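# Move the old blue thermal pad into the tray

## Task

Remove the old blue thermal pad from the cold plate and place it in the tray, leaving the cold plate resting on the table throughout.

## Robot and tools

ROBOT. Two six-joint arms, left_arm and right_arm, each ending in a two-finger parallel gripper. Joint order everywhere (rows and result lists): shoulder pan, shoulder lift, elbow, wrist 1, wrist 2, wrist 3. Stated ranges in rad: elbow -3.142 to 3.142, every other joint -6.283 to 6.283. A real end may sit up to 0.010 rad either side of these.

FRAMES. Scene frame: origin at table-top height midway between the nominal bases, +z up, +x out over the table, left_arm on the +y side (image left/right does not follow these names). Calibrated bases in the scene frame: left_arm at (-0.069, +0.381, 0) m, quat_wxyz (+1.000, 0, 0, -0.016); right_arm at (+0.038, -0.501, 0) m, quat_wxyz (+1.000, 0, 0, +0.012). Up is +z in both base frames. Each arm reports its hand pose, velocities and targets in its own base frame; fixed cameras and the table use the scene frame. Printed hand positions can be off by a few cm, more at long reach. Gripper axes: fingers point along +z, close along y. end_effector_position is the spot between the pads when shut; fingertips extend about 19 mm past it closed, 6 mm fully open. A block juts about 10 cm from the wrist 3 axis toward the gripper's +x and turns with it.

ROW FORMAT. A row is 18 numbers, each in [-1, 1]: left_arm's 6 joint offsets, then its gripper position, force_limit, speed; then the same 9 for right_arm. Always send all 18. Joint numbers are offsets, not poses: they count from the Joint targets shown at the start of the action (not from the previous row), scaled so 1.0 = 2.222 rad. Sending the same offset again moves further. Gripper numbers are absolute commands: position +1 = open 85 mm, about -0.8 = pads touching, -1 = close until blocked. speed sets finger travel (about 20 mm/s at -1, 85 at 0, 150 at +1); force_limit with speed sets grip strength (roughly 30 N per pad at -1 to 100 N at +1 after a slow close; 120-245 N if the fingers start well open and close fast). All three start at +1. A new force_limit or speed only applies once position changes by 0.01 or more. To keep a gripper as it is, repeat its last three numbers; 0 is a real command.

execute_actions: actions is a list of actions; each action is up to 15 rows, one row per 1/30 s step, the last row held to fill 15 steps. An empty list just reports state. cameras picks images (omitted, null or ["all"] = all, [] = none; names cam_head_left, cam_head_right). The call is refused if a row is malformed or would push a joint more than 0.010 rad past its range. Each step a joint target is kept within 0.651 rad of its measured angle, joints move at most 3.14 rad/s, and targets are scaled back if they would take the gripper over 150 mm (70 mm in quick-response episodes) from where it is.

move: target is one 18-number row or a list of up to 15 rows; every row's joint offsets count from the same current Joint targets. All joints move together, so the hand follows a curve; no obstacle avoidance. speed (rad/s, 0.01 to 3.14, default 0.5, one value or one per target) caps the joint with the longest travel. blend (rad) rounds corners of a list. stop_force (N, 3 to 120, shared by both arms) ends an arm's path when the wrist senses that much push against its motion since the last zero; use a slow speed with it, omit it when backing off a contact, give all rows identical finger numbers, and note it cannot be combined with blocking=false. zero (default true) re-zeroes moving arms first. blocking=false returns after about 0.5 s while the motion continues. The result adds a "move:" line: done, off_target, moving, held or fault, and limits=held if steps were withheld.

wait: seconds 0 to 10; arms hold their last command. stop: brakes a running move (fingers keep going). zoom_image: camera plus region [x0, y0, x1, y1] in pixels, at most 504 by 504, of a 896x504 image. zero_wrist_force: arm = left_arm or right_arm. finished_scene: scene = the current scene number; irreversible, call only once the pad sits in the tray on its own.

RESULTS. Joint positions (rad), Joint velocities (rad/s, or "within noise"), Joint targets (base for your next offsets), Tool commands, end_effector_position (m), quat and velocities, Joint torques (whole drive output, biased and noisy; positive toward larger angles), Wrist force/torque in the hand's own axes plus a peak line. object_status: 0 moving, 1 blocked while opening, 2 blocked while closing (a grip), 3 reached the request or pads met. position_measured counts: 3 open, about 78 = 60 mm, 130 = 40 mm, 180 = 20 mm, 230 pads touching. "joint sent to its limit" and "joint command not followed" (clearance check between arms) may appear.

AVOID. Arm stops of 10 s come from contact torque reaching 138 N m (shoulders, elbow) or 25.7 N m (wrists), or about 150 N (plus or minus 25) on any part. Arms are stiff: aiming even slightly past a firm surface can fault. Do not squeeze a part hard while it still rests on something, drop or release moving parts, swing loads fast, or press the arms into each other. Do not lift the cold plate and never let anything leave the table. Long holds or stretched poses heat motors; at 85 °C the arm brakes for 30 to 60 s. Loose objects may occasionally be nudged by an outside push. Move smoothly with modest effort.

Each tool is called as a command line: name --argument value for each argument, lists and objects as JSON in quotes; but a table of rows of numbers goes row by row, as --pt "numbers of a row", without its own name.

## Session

execute_actions --actions '[]'

zoom_image --camera "cam_head_right" --region '[280, 120, 620, 310]'

zoom_image --camera "cam_head_left" --region '[280, 120, 620, 310]'

Scene clock: 0.00 s.
left_arm: end_effector_position=(+0.6030, +0.4736, +0.3802) position_measured=3 object_status=3 end_effector_quat_wxyz=(-0.033, +0.988, -0.046, +0.142) | right_arm: end_effector_position=(+0.0681, +0.6504, +0.3016) position_measured=3 object_status=3 end_effector_quat_wxyz=(+0.186, +0.856, +0.198, +0.441)
Joint positions: left_arm=[0.524 -1.063 0.897 -1.681 -1.667 -2.539] | right_arm=[5.111 -2.119 -1.075 -2.215 0.785 -1.328]
Joint velocities: within noise
Joint torques (N m): no reading
Motor temperatures (°C): left_arm=[18 21 19 28 27 30] | right_arm=[17 20 21 27 22 28]
Wrist force (N): no reading
Wrist torque (N m): no reading
Wrist force, peak (N): no reading
Joint targets: left_arm=[0.524 -1.063 0.897 -1.681 -1.667 -2.539] | right_arm=[5.111 -2.119 -1.075 -2.215 0.785 -1.328]
Tool commands: left_gripper/position=+1.0 left_gripper/force_limit=+1.0 left_gripper/speed=+1.0 right_gripper/position=+1.0 right_gripper/force_limit=+1.0 right_gripper/speed=+1.0

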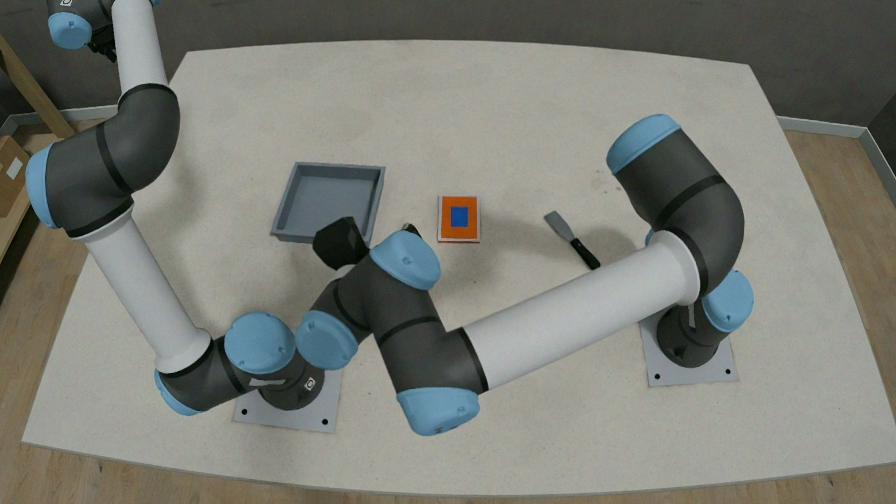

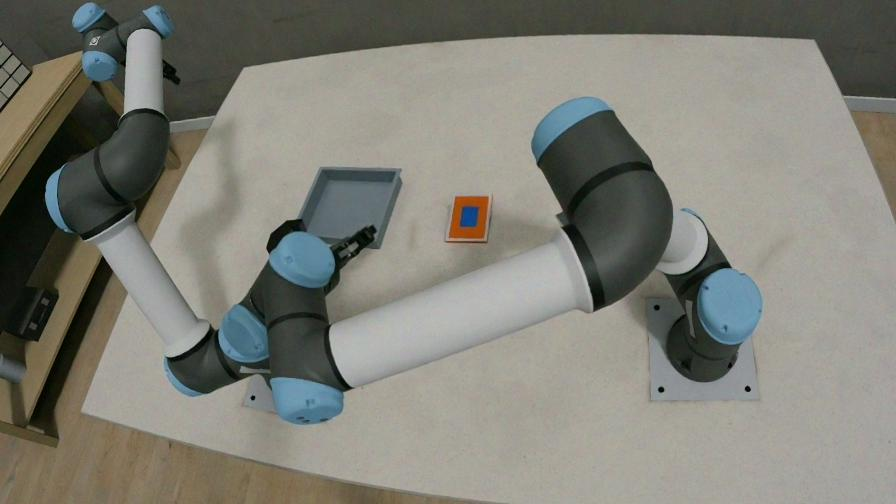

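Scaled by 1.482 from the camera's 896x504 image, which has a finer 1280x720 frame.

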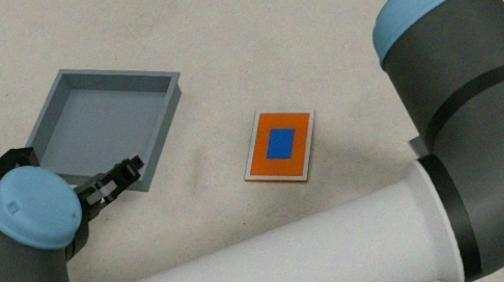

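Scaled by 1.482 from the camera's 896x504 image, which has a finer 1280x720 frame.

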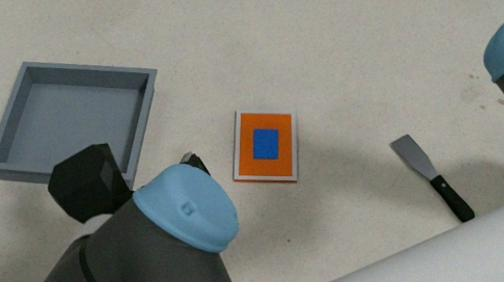

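zoom_image --camera "cam_head_left" --region '[535, 200, 615, 280]'

zoom_image --camera "cam_head_left" --region '[430, 185, 490, 250]'

zoom_image --camera "cam_head_right" --region '[440, 185, 500, 250]'

Scaled by 6.300 from the camera's 896x504 image, which has a finer 1280x720 frame.

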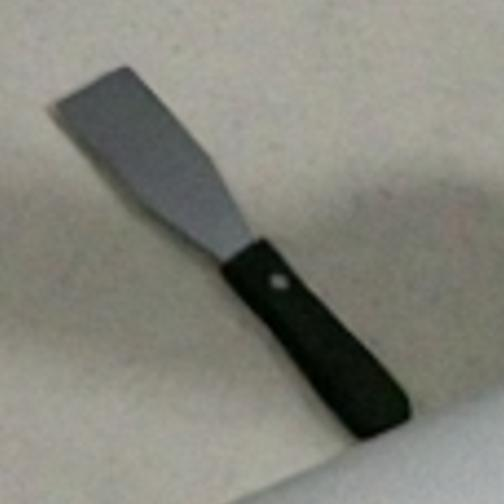

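Scaled by 7.754 from the camera's 896x504 image, which has a finer 1280x720 frame.

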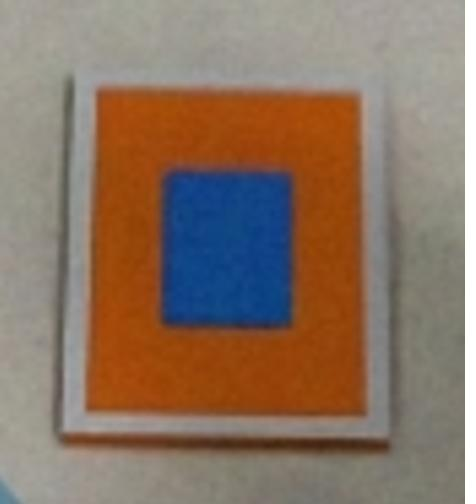

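Scaled by 7.754 from the camera's 896x504 image, which has a finer 1280x720 frame.

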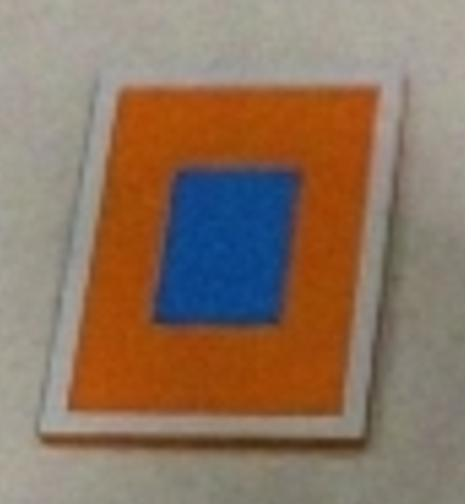

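move --target '[-0.6248,-0.1463,0.4657,-0.1951,0.0432,1.4464,0.4,0,0,-0.3357,0.454,-0.5893,0.4488,0.3536,0.9079,0.2,0,0]' --speed 1.0

zoom_image --camera "cam_head_left" --region '[500, 170, 640, 290]'

zoom_image --camera "cam_head_right" --region '[500, 170, 640, 290]'

every number of target must lie in its column's range; nothing of the call was run
Scene clock: 60.43 s.
left_arm: end_effector_position=(+0.6030, +0.4736, +0.3802) position_measured=3 object_status=3 end_effector_quat_wxyz=(-0.033, +0.988, -0.046, +0.142) | right_arm: end_effector_position=(+0.0681, +0.6504, +0.3016) position_measured=3 object_status=3 end_effector_quat_wxyz=(+0.186, +0.856, +0.198, +0.441)
Joint positions: left_arm=[0.524 -1.063 0.897 -1.681 -1.667 -2.539] | right_arm=[5.111 -2.119 -1.075 -2.215 0.785 -1.328]
Joint velocities: within noise
Joint torques (N m): left_arm=[-9.31 -60.86 -23.18 -1.92 -2.58 1.4] | right_arm=[3.17 37.99 32.96 -0.94 0.7 -2.63]
Motor temperatures (°C): left_arm=[18 21 19 28 27 30] | right_arm=[17 20 21 27 22 28]
Wrist force (N): left_arm=[0.3 -0.1 0.0] | right_arm=[-0.1 0.0 -0.2]
Wrist torque (N m): left_arm=[-0.02 -0.06 0.00] | right_arm=[-0.01 0.01 0.00]
Wrist force, peak (N): left_arm=[0.7 -0.1 -0.1] | right_arm=[0.1 -0.5 -0.1]
Joint targets: left_arm=[0.524 -1.063 0.897 -1.681 -1.667 -2.539] | right_arm=[5.111 -2.119 -1.075 -2.215 0.785 -1.328]
Tool commands: left_gripper/position=+1.0 left_gripper/force_limit=+1.0 left_gripper/speed=+1.0 right_gripper/position=+1.0 right_gripper/force_limit=+1.0 right_gripper/speed=+1.0

Scaled by 3.600 from the camera's 896x504 image, which has a finer 1280x720 frame.

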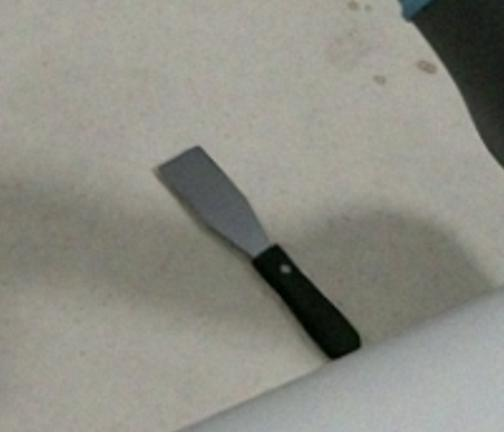

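Scaled by 3.600 from the camera's 896x504 image, which has a finer 1280x720 frame.

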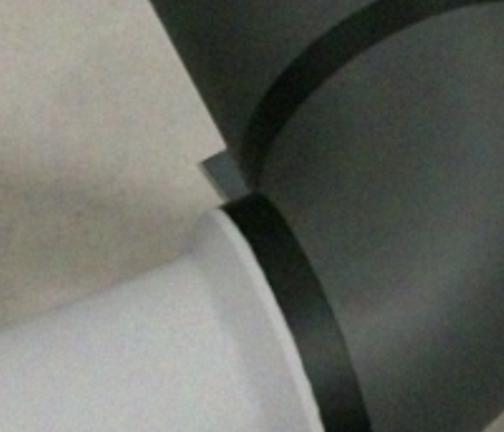

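move --target '[-0.6248,-0.1463,0.4657,-0.1951,0.0432,0.98,0.4,0,0,-0.3357,0.454,-0.5893,0.4488,0.3536,0.9079,0.2,0,0]' --speed 1.0

zoom_image --camera "cam_head_left" --region '[500, 170, 640, 290]'

zoom_image --camera "cam_head_right" --region '[500, 170, 640, 290]'

Scene clock: 66.37 s.
left_arm: end_effector_position=(+0.4341, -0.3035, +0.1209) position_measured=78 object_status=3 end_effector_quat_wxyz=(+0.000, +0.249, +0.969, +0.000) | right_arm: end_effector_position=(+0.2204, +0.2168, +0.1508) position_measured=104 object_status=3 end_effector_quat_wxyz=(+0.000, -0.264, +0.965, +0.000)
Joint positions: left_arm=[-0.864 -1.388 1.932 -2.114 -1.571 -0.362] | right_arm=[4.365 -1.11 -2.384 -1.218 1.57 0.689]
Joint velocities: within noise
Joint torques (N m): left_arm=[-12.68 -42.21 -14.93 -5.45 2.48 1.78] | right_arm=[-5.37 13.03 14.22 5.12 2.6 3.15]
Motor temperatures (°C): left_arm=[18 21 19 28 27 30] | right_arm=[17 20 21 27 22 28]
Wrist force (N): left_arm=[-0.2 -0.5 0.5] | right_arm=[-0.8 0.5 0.3]
Wrist torque (N m): left_arm=[-0.06 0.01 -0.02] | right_arm=[0.07 0.01 0.21]
Wrist force, peak (N): left_arm=[0.9 -2.2 1.4] | right_arm=[-0.4 -1.0 -1.2]
Joint targets: left_arm=[-0.865 -1.389 1.932 -2.114 -1.571 -0.361] | right_arm=[4.365 -1.110 -2.384 -1.218 1.571 0.690]
move: done

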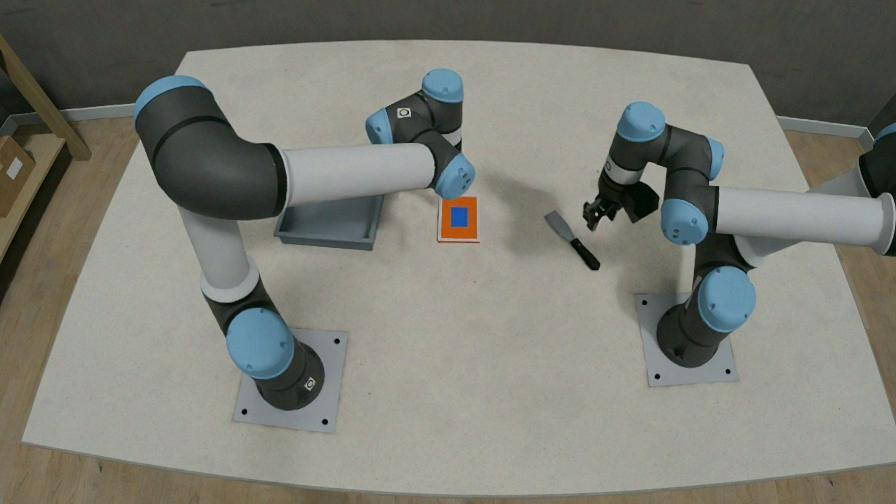

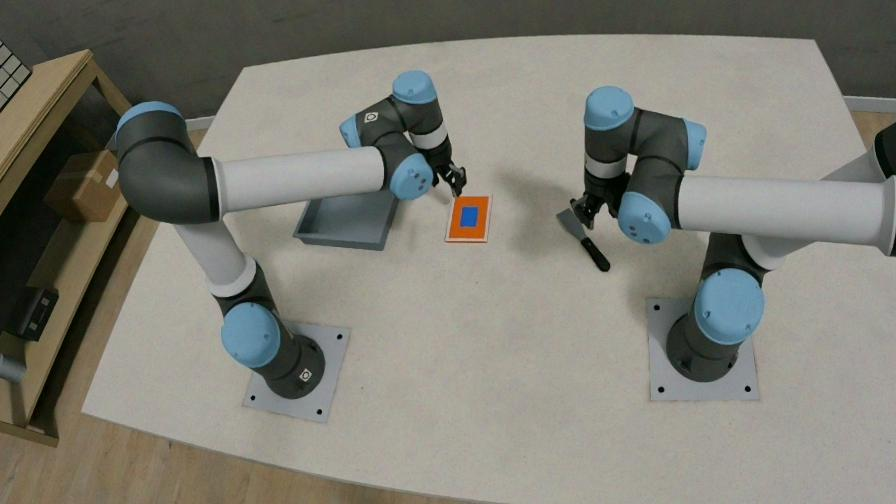

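Scaled by 3.600 from the camera's 896x504 image, which has a finer 1280x720 frame.

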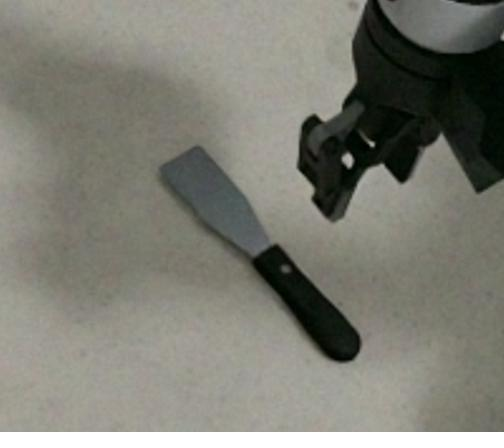

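Scaled by 3.600 from the camera's 896x504 image, which has a finer 1280x720 frame.

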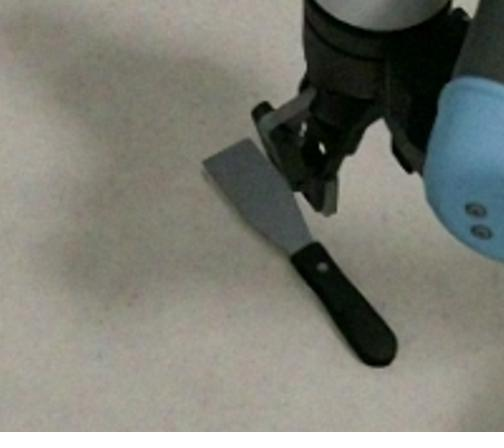

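move --target '[0,0,0,0,0,0.4662,0.4,0,0,0,-0.0597,-0.0668,0.1263,0,0,0.74,0,0]' --speed 0.5

zoom_image --camera "cam_head_left" --region '[540, 190, 640, 290]'

zoom_image --camera "cam_head_right" --region '[540, 190, 640, 290]'

Scene clock: 79.87 s.
left_arm: end_effector_position=(+0.4340, -0.3036, +0.1208) position_measured=78 object_status=3 end_effector_quat_wxyz=(+0.000, +0.696, +0.718, +0.000) | right_arm: end_effector_position=(+0.2203, +0.2166, +0.0756) position_measured=36 object_status=3 end_effector_quat_wxyz=(+0.000, -0.264, +0.965, +0.000)
Joint positions: left_arm=[-0.865 -1.389 1.932 -2.114 -1.571 0.674] | right_arm=[4.365 -1.243 -2.532 -0.938 1.571 0.69]
Joint velocities: within noise
Joint torques (N m): left_arm=[-10.73 -40.08 -26.07 -3.86 1.63 2.03] | right_arm=[-3.86 -2.73 12.66 5.37 1.85 2.54]
Motor temperatures (°C): left_arm=[18 21 19 28 27 30] | right_arm=[17 20 21 27 22 28]
Wrist force (N): left_arm=[-0.1 -0.7 0.4] | right_arm=[-0.5 0.2 -0.1]
Wrist torque (N m): left_arm=[-0.09 -0.01 -0.02] | right_arm=[0.00 -0.05 0.22]
Wrist force, peak (N): left_arm=[0.0 -0.8 0.9] | right_arm=[-0.8 0.7 0.1]
Joint targets: left_arm=[-0.865 -1.389 1.932 -2.114 -1.571 0.675] | right_arm=[4.365 -1.243 -2.532 -0.938 1.571 0.690]
move: done

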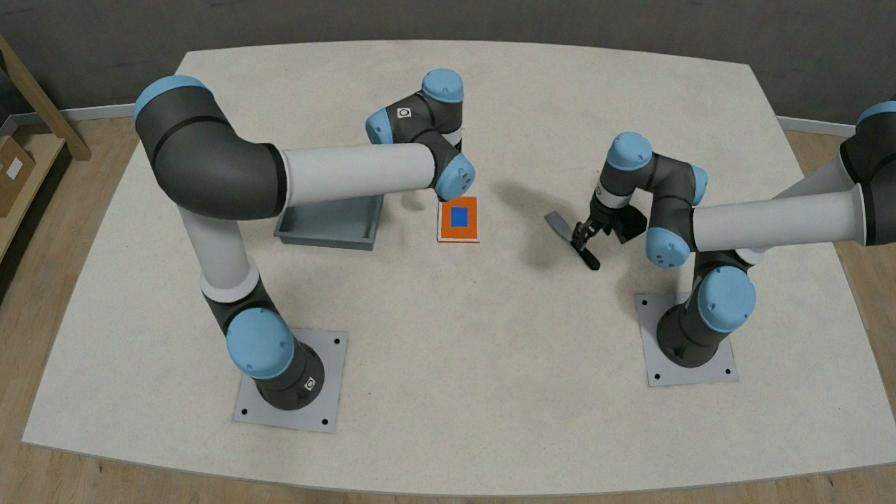

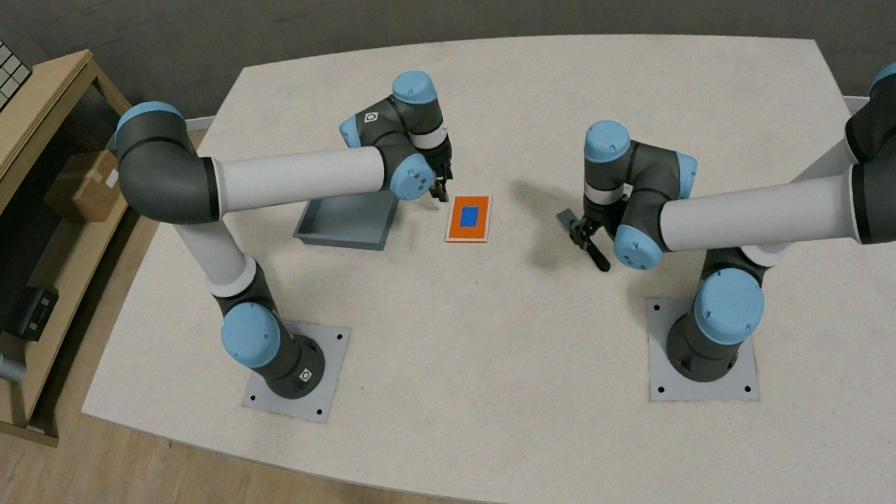

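Scaled by 5.040 from the camera's 896x504 image, which has a finer 1280x720 frame.

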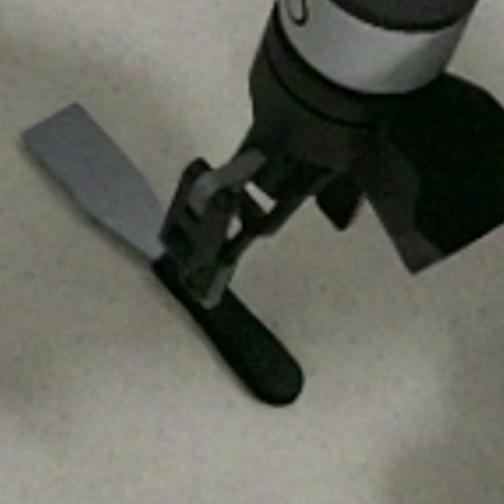

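Scaled by 5.040 from the camera's 896x504 image, which has a finer 1280x720 frame.

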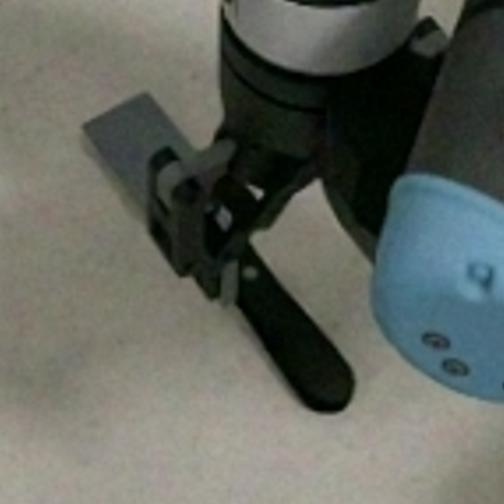

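move --target '[0,0,0,0,0,0,0.4,0,0,-0.0133,-0.077,-0.0206,0.0979,0,-0.0136,0.4,0,0]' --speed 0.2 --stop_force 8

zoom_image --camera "cam_head_left" --region '[540, 190, 640, 290]'

zoom_image --camera "cam_head_right" --region '[540, 190, 640, 290]'

Scene clock: 93.63 s.
left_arm: end_effector_position=(+0.4340, -0.3036, +0.1208) position_measured=78 object_status=3 end_effector_quat_wxyz=(+0.000, +0.696, +0.718, +0.000) | right_arm: end_effector_position=(+0.2315, +0.2224, +0.0305) position_measured=78 object_status=3 end_effector_quat_wxyz=(+0.000, -0.264, +0.965, +0.000)
Joint positions: left_arm=[-0.865 -1.389 1.932 -2.114 -1.571 0.675] | right_arm=[4.335 -1.414 -2.578 -0.72 1.571 0.659]
Joint velocities: within noise
Joint torques (N m): left_arm=[-8.73 -37.9 -26.73 -2.48 0.39 1.87] | right_arm=[-5.32 -0.76 11.05 5.06 1.43 -2.85]
Motor temperatures (°C): left_arm=[18 21 19 28 27 30] | right_arm=[17 20 21 27 22 28]
Wrist force (N): left_arm=[0.2 -0.3 0.7] | right_arm=[-0.3 0.7 0.1]
Wrist torque (N m): left_arm=[-0.03 -0.05 -0.02] | right_arm=[0.08 -0.06 0.22]
Wrist force, peak (N): left_arm=[0.0 -0.7 1.0] | right_arm=[-0.7 0.5 0.1]
Joint targets: left_arm=[-0.865 -1.389 1.932 -2.114 -1.571 0.675] | right_arm=[4.335 -1.414 -2.578 -0.720 1.571 0.659]
move: done

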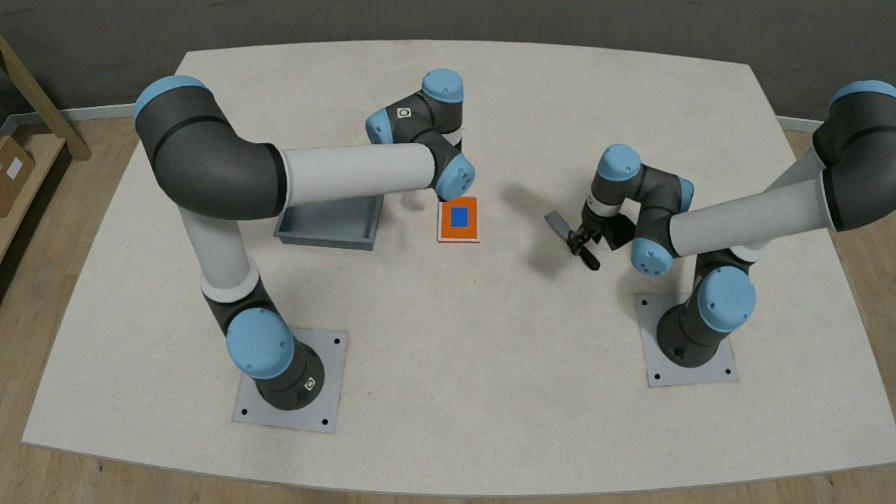

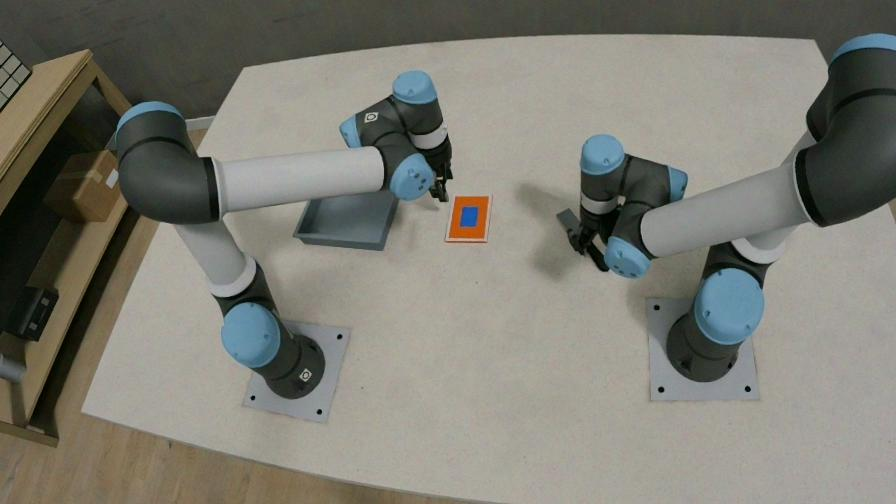

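Scaled by 5.040 from the camera's 896x504 image, which has a finer 1280x720 frame.

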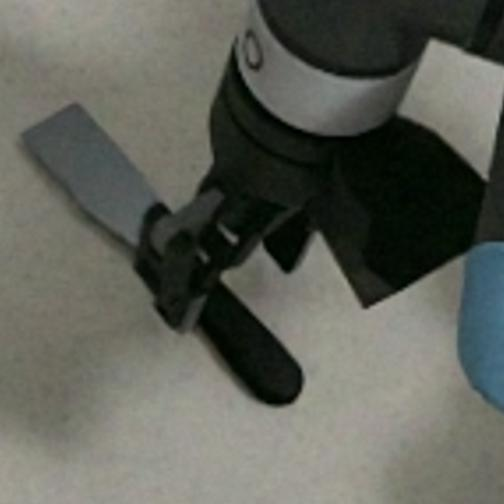

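Scaled by 5.040 from the camera's 896x504 image, which has a finer 1280x720 frame.

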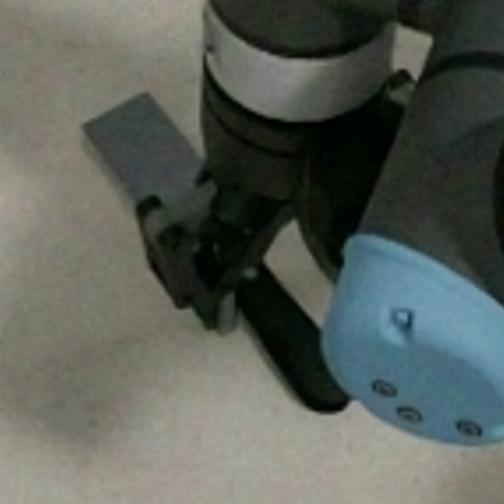

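move --target '[0,0,0,0,0,0,0.4,0,0,0,-0.0489,-0.0172,0.0661,0,0,0.4,0,0]' --speed 0.06 --stop_force 4 --cameras '[]'

Scene clock: 100.87 s.
left_arm: end_effector_position=(+0.4340, -0.3036, +0.1208) position_measured=78 object_status=3 end_effector_quat_wxyz=(+0.000, +0.696, +0.718, +0.000) | right_arm: end_effector_position=(+0.2317, +0.2229, +0.0138) position_measured=78 object_status=3 end_effector_quat_wxyz=(+0.000, -0.264, +0.965, +0.000)
Joint positions: left_arm=[-0.865 -1.389 1.932 -2.114 -1.571 0.675] | right_arm=[4.335 -1.474 -2.599 -0.639 1.571 0.659]
Joint velocities: within noise
Joint torques (N m): left_arm=[-8.38 -35.37 -26.45 -1.26 0.01 1.41] | right_arm=[6.09 19.53 24.76 0.14 -1.18 1.12]
Motor temperatures (°C): left_arm=[18 21 19 28 27 30] | right_arm=[17 20 21 27 22 28]
Wrist force (N): left_arm=[-0.1 -0.5 0.5] | right_arm=[-1.0 1.0 -2.8]
Wrist torque (N m): left_arm=[-0.07 -0.01 -0.02] | right_arm=[-0.08 -0.09 0.24]
Wrist force, peak (N): left_arm=[0.0 -0.6 1.1] | right_arm=[15.7 -10.9 -64.4]
Joint targets: left_arm=[-0.865 -1.389 1.932 -2.114 -1.571 0.675] | right_arm=[4.335 -1.474 -2.599 -0.639 1.571 0.659]
move: contact (right_arm); right_arm: the wrist 1 is farthest, 0.066 rad from its target
No camera images: "cameras" was empty.

zoom_image --camera "cam_head_left" --region '[540, 190, 640, 290]'

wait --seconds 0.1

zoom_image --camera "cam_head_left" --region '[550, 210, 620, 280]'

zoom_image --camera "cam_head_right" --region '[550, 210, 620, 280]'

Scaled by 5.040 from the camera's 896x504 image, which has a finer 1280x720 frame.

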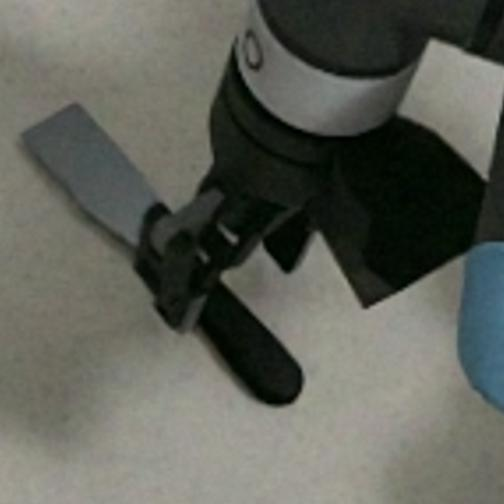

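Scene clock: 104.30 s.
left_arm: end_effector_position=(+0.4340, -0.3036, +0.1208) position_measured=78 object_status=3 end_effector_quat_wxyz=(+0.000, +0.696, +0.718, +0.000) | right_arm: end_effector_position=(+0.2317, +0.2229, +0.0138) position_measured=78 object_status=3 end_effector_quat_wxyz=(+0.000, -0.264, +0.965, +0.000)
Joint positions: left_arm=[-0.865 -1.389 1.932 -2.114 -1.571 0.675] | right_arm=[4.335 -1.474 -2.599 -0.639 1.571 0.659]
Joint velocities: within noise
Joint torques (N m): left_arm=[-7.21 -34.2 -24.43 -1.05 -0.63 1.4] | right_arm=[6.49 18.08 23.61 4.05 -1.72 2.6]
Motor temperatures (°C): left_arm=[18 21 19 28 27 30] | right_arm=[17 20 21 27 22 28]
Wrist force (N): left_arm=[0.0 -0.6 0.6] | right_arm=[-1.2 0.8 -2.5]
Wrist torque (N m): left_arm=[-0.07 -0.03 -0.02] | right_arm=[-0.09 -0.06 0.25]
Wrist force, peak (N): left_arm=[0.1 -0.6 1.0] | right_arm=[-1.6 0.8 -2.9]
Joint targets: left_arm=[-0.865 -1.389 1.932 -2.114 -1.571 0.675] | right_arm=[4.335 -1.474 -2.599 -0.639 1.571 0.659]
Tool commands: left_gripper/position=+0.4 left_gripper/force_limit=+0.0 left_gripper/speed=+0.0 right_gripper/position=+0.4 right_gripper/force_limit=+0.0 right_gripper/speed=+0.0
wait: 0.10 s; at rest from the start

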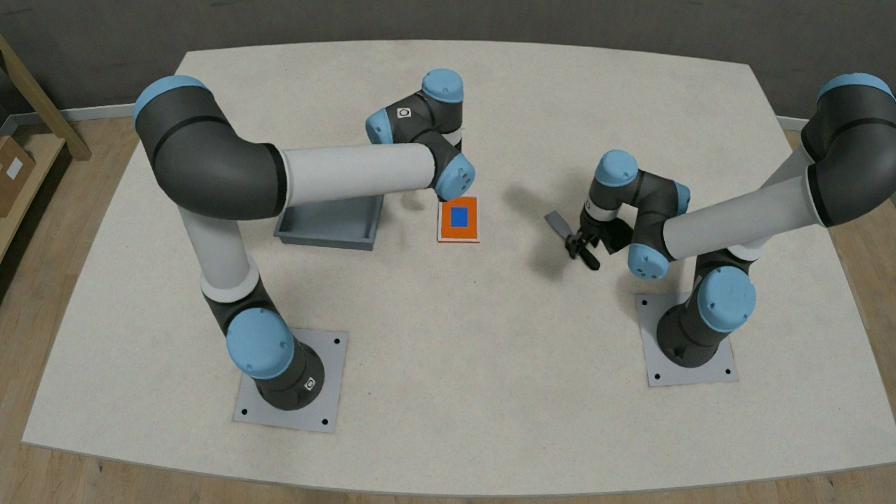

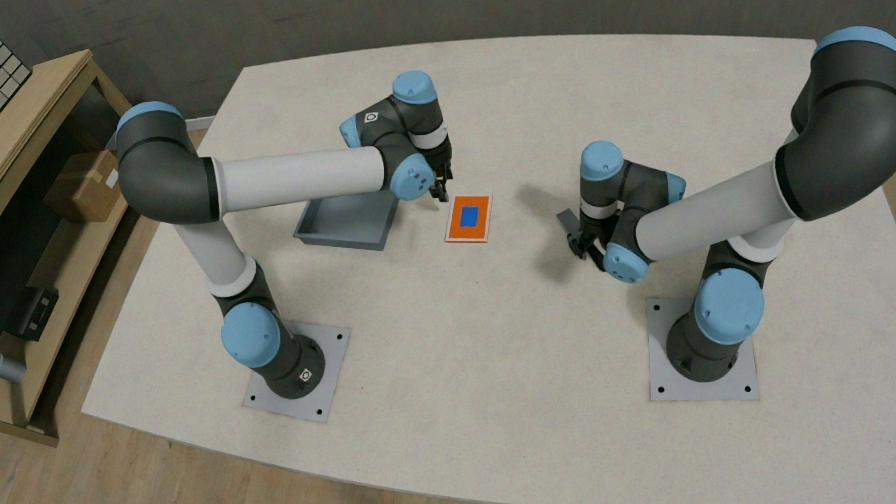

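Scaled by 7.200 from the camera's 896x504 image, which has a finer 1280x720 frame.

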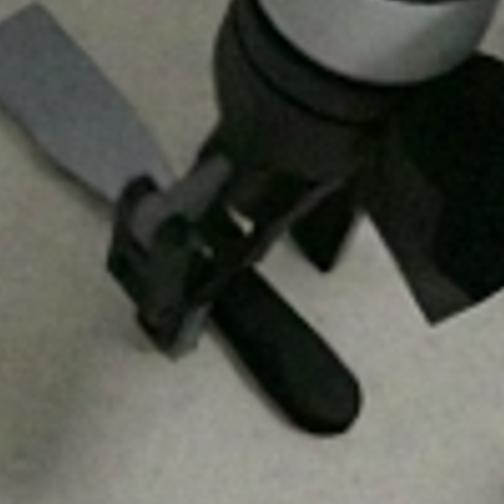

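Scaled by 7.200 from the camera's 896x504 image, which has a finer 1280x720 frame.

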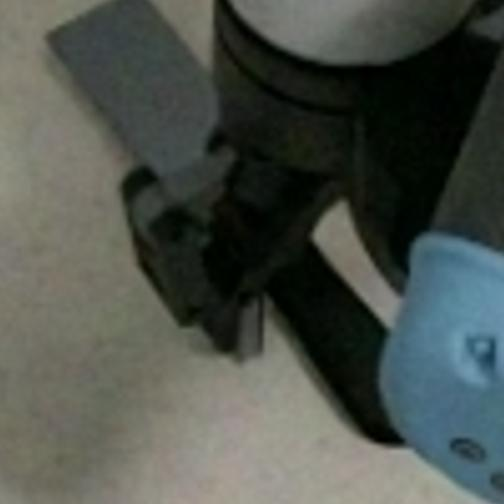

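move --target '[0,0,0,0,0,0,0.4,0,0,0,0.0107,0.0038,-0.0147,0,0,0.4,0,0]' --speed 0.1

Scene clock: 126.37 s.
left_arm: end_effector_position=(+0.4340, -0.3036, +0.1208) position_measured=78 object_status=3 end_effector_quat_wxyz=(+0.000, +0.696, +0.718, +0.000) | right_arm: end_effector_position=(+0.2317, +0.2228, +0.0203) position_measured=78 object_status=3 end_effector_quat_wxyz=(+0.000, -0.264, +0.965, +0.000)
Joint positions: left_arm=[-0.865 -1.389 1.932 -2.114 -1.571 0.675] | right_arm=[4.335 -1.45 -2.591 -0.671 1.571 0.659]
Joint velocities: within noise
Joint torques (N m): left_arm=[-4.21 -29.2 -25.48 -0.64 -2.18 1.17] | right_arm=[3.02 20.48 26.34 0.11 -1.67 1.97]
Motor temperatures (°C): left_arm=[18 21 19 28 27 30] | right_arm=[17 20 21 27 22 28]
Wrist force (N): left_arm=[-0.1 -0.6 0.7] | right_arm=[-0.5 0.2 0.4]
Wrist torque (N m): left_arm=[-0.07 -0.02 -0.02] | right_arm=[-0.01 -0.03 0.22]
Wrist force, peak (N): left_arm=[0.0 -1.1 0.9] | right_arm=[-1.3 1.0 -3.1]
Joint targets: left_arm=[-0.865 -1.389 1.932 -2.114 -1.571 0.675] | right_arm=[4.335 -1.450 -2.591 -0.672 1.571 0.659]
move: done

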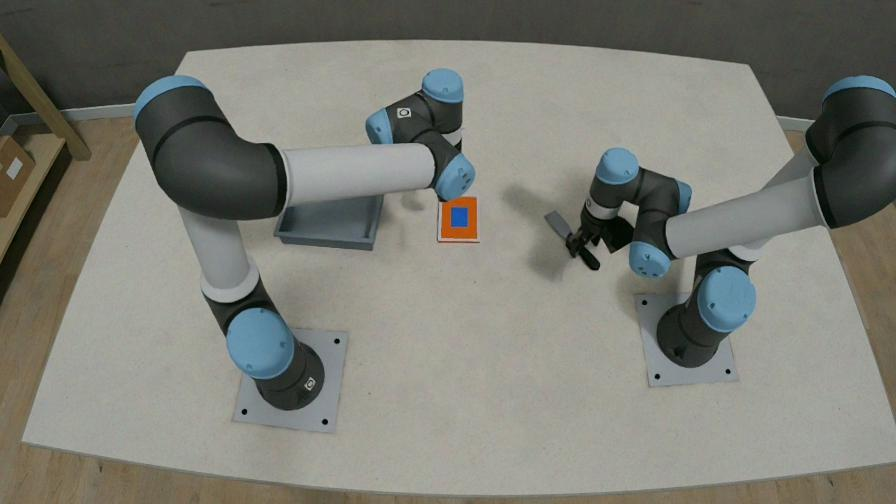

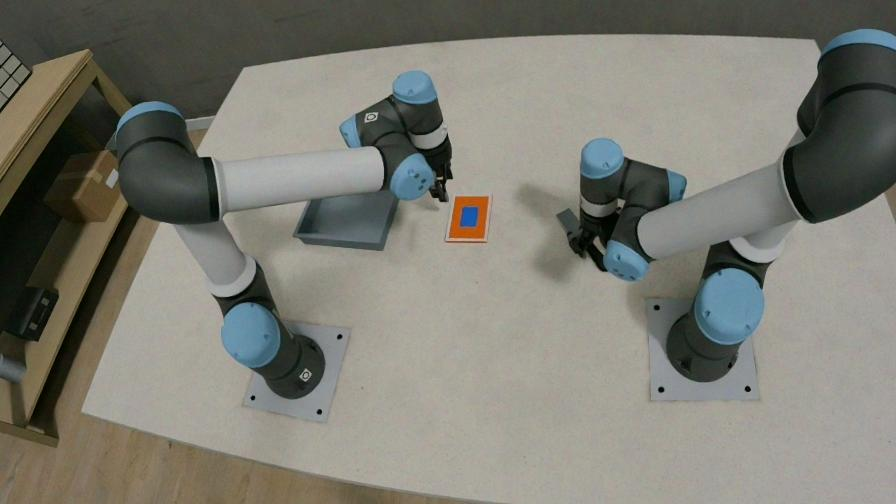

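move --target '[0,0,0,0,0,0,0.4,0,0,0,0,0,0,0,0,-1,1,-1]' --speed 0.1

zoom_image --camera "cam_head_left" --region '[520, 180, 680, 290]'

Scene clock: 130.77 s.
left_arm: end_effector_position=(+0.4340, -0.3036, +0.1208) position_measured=78 object_status=3 end_effector_quat_wxyz=(+0.000, +0.696, +0.718, +0.000) | right_arm: end_effector_position=(+0.2317, +0.2228, +0.0204) position_measured=182 object_status=0 end_effector_quat_wxyz=(+0.000, -0.264, +0.965, +0.000)
Joint positions: left_arm=[-0.865 -1.389 1.932 -2.114 -1.571 0.675] | right_arm=[4.335 -1.45 -2.591 -0.672 1.571 0.659]
Joint velocities: within noise
Joint torques (N m): left_arm=[-3.82 -30.89 -24.13 -0.83 -2.06 0.93] | right_arm=[2.01 13.87 21.26 1.05 -1.31 1.77]
Motor temperatures (°C): left_arm=[18 21 19 28 27 30] | right_arm=[17 20 21 27 22 27]
Wrist force (N): left_arm=[0.0 -0.6 0.4] | right_arm=[4.0 1.1 -17.5]
Wrist torque (N m): left_arm=[-0.08 -0.02 -0.03] | right_arm=[-0.01 0.06 0.16]
Wrist force, peak (N): left_arm=[-0.5 -0.5 1.0] | right_arm=[3.6 1.5 -17.9]
Joint targets: left_arm=[-0.865 -1.389 1.932 -2.114 -1.571 0.675] | right_arm=[4.335 -1.450 -2.591 -0.672 1.571 0.659]
move: done

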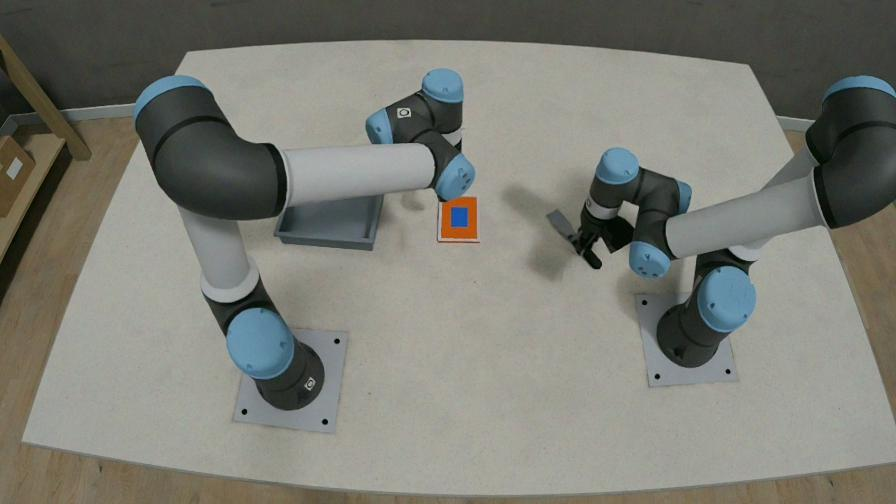

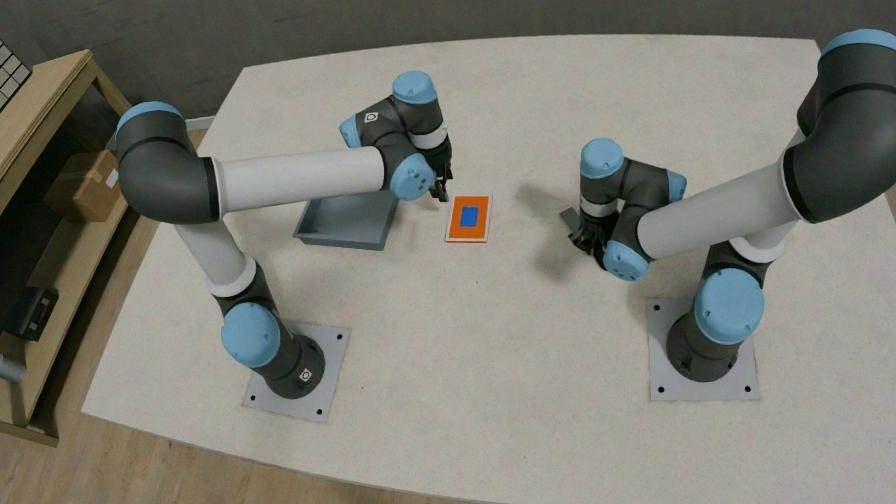

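Scaled by 3.150 from the camera's 896x504 image, which has a finer 1280x720 frame.

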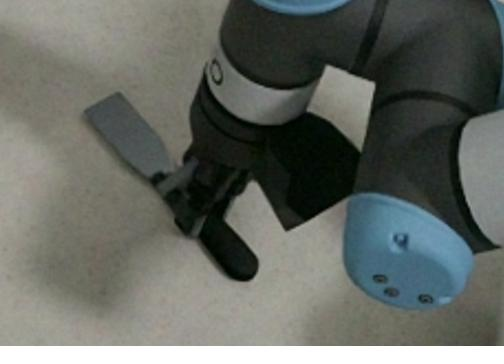

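move --pt "0 0 0 0 0 0 0.4 0 0 0 0.0162 0.0059 -0.0218 0 0 -1 1 -1" --pt "-0.1257 -0.0564 0.0971 -0.0932 0.1231 -0.8262 0.4 0 0 0 0.1333 0.1029 -0.2360 0 0 -1 1 -1" --speed '[0.1,0.6]'

zoom_image --camera "cam_head_left" --region '[400, 140, 700, 310]'

Scene clock: 165.70 s.
left_arm: end_effector_position=(+0.3783, -0.3423, +0.1205) position_measured=78 object_status=3 end_effector_quat_wxyz=(+0.148, -0.016, +0.989, +0.002) | right_arm: end_effector_position=(+0.2317, +0.2230, +0.1507) position_measured=182 object_status=2 end_effector_quat_wxyz=(+0.000, -0.264, +0.965, +0.000)
Joint positions: left_arm=[-1.144 -1.514 2.147 -2.321 -1.298 -1.161] | right_arm=[4.335 -1.154 -2.362 -1.196 1.571 0.659]
Joint velocities: within noise
Joint torques (N m): left_arm=[-12.55 -36.14 -14.22 -5.66 3.44 -2.11] | right_arm=[-1.93 14.12 35.02 -0.05 -0.58 0.43]
Motor temperatures (°C): left_arm=[18 21 19 28 27 30] | right_arm=[17 20 21 27 22 27]
Wrist force (N): left_arm=[0.1 -0.9 1.1] | right_arm=[-0.7 0.0 0.7]
Wrist torque (N m): left_arm=[-0.12 -0.08 -0.03] | right_arm=[-0.02 -0.01 0.22]
Wrist force, peak (N): left_arm=[0.0 -1.2 1.5] | right_arm=[3.9 1.2 -18.1]
Joint targets: left_arm=[-1.144 -1.514 2.147 -2.321 -1.298 -1.161] | right_arm=[4.335 -1.154 -2.362 -1.196 1.571 0.659]
move: done

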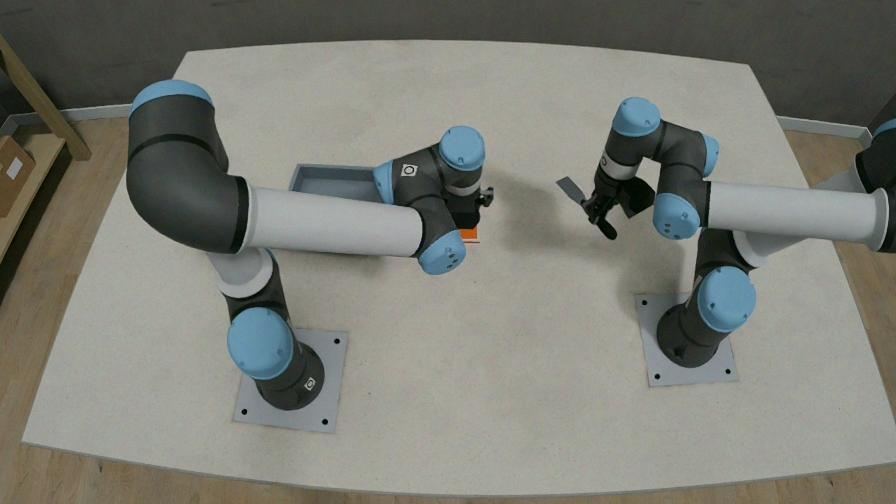

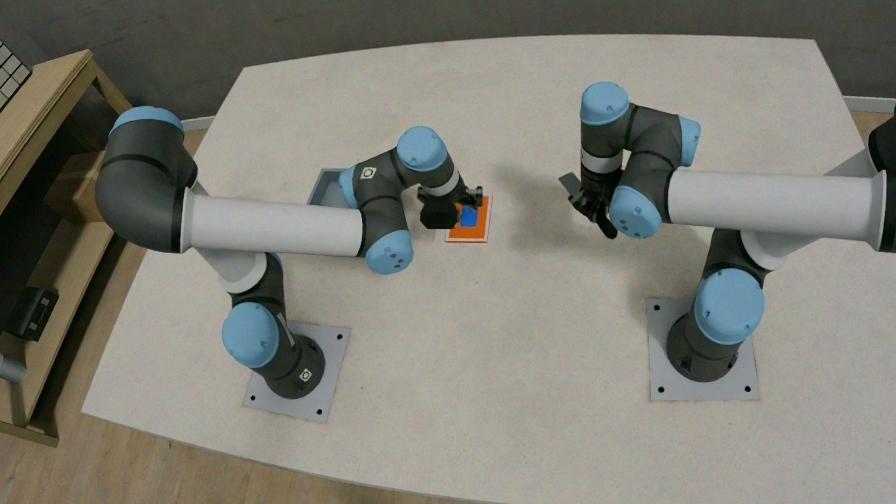

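Scaled by 1.680 from the camera's 896x504 image, which has a finer 1280x720 frame.

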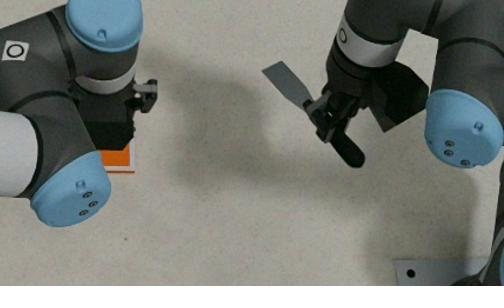

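zoom_image --camera "cam_head_right" --region '[400, 150, 530, 260]'

Scaled by 3.877 from the camera's 896x504 image, which has a finer 1280x720 frame.

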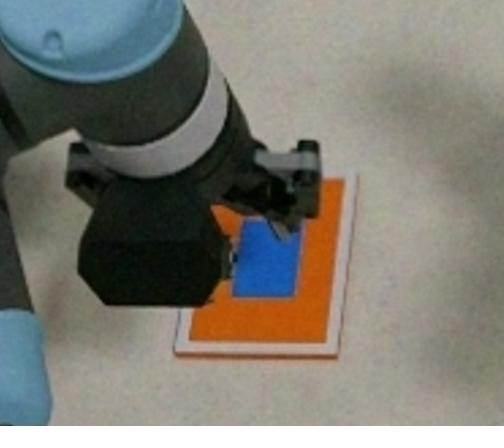

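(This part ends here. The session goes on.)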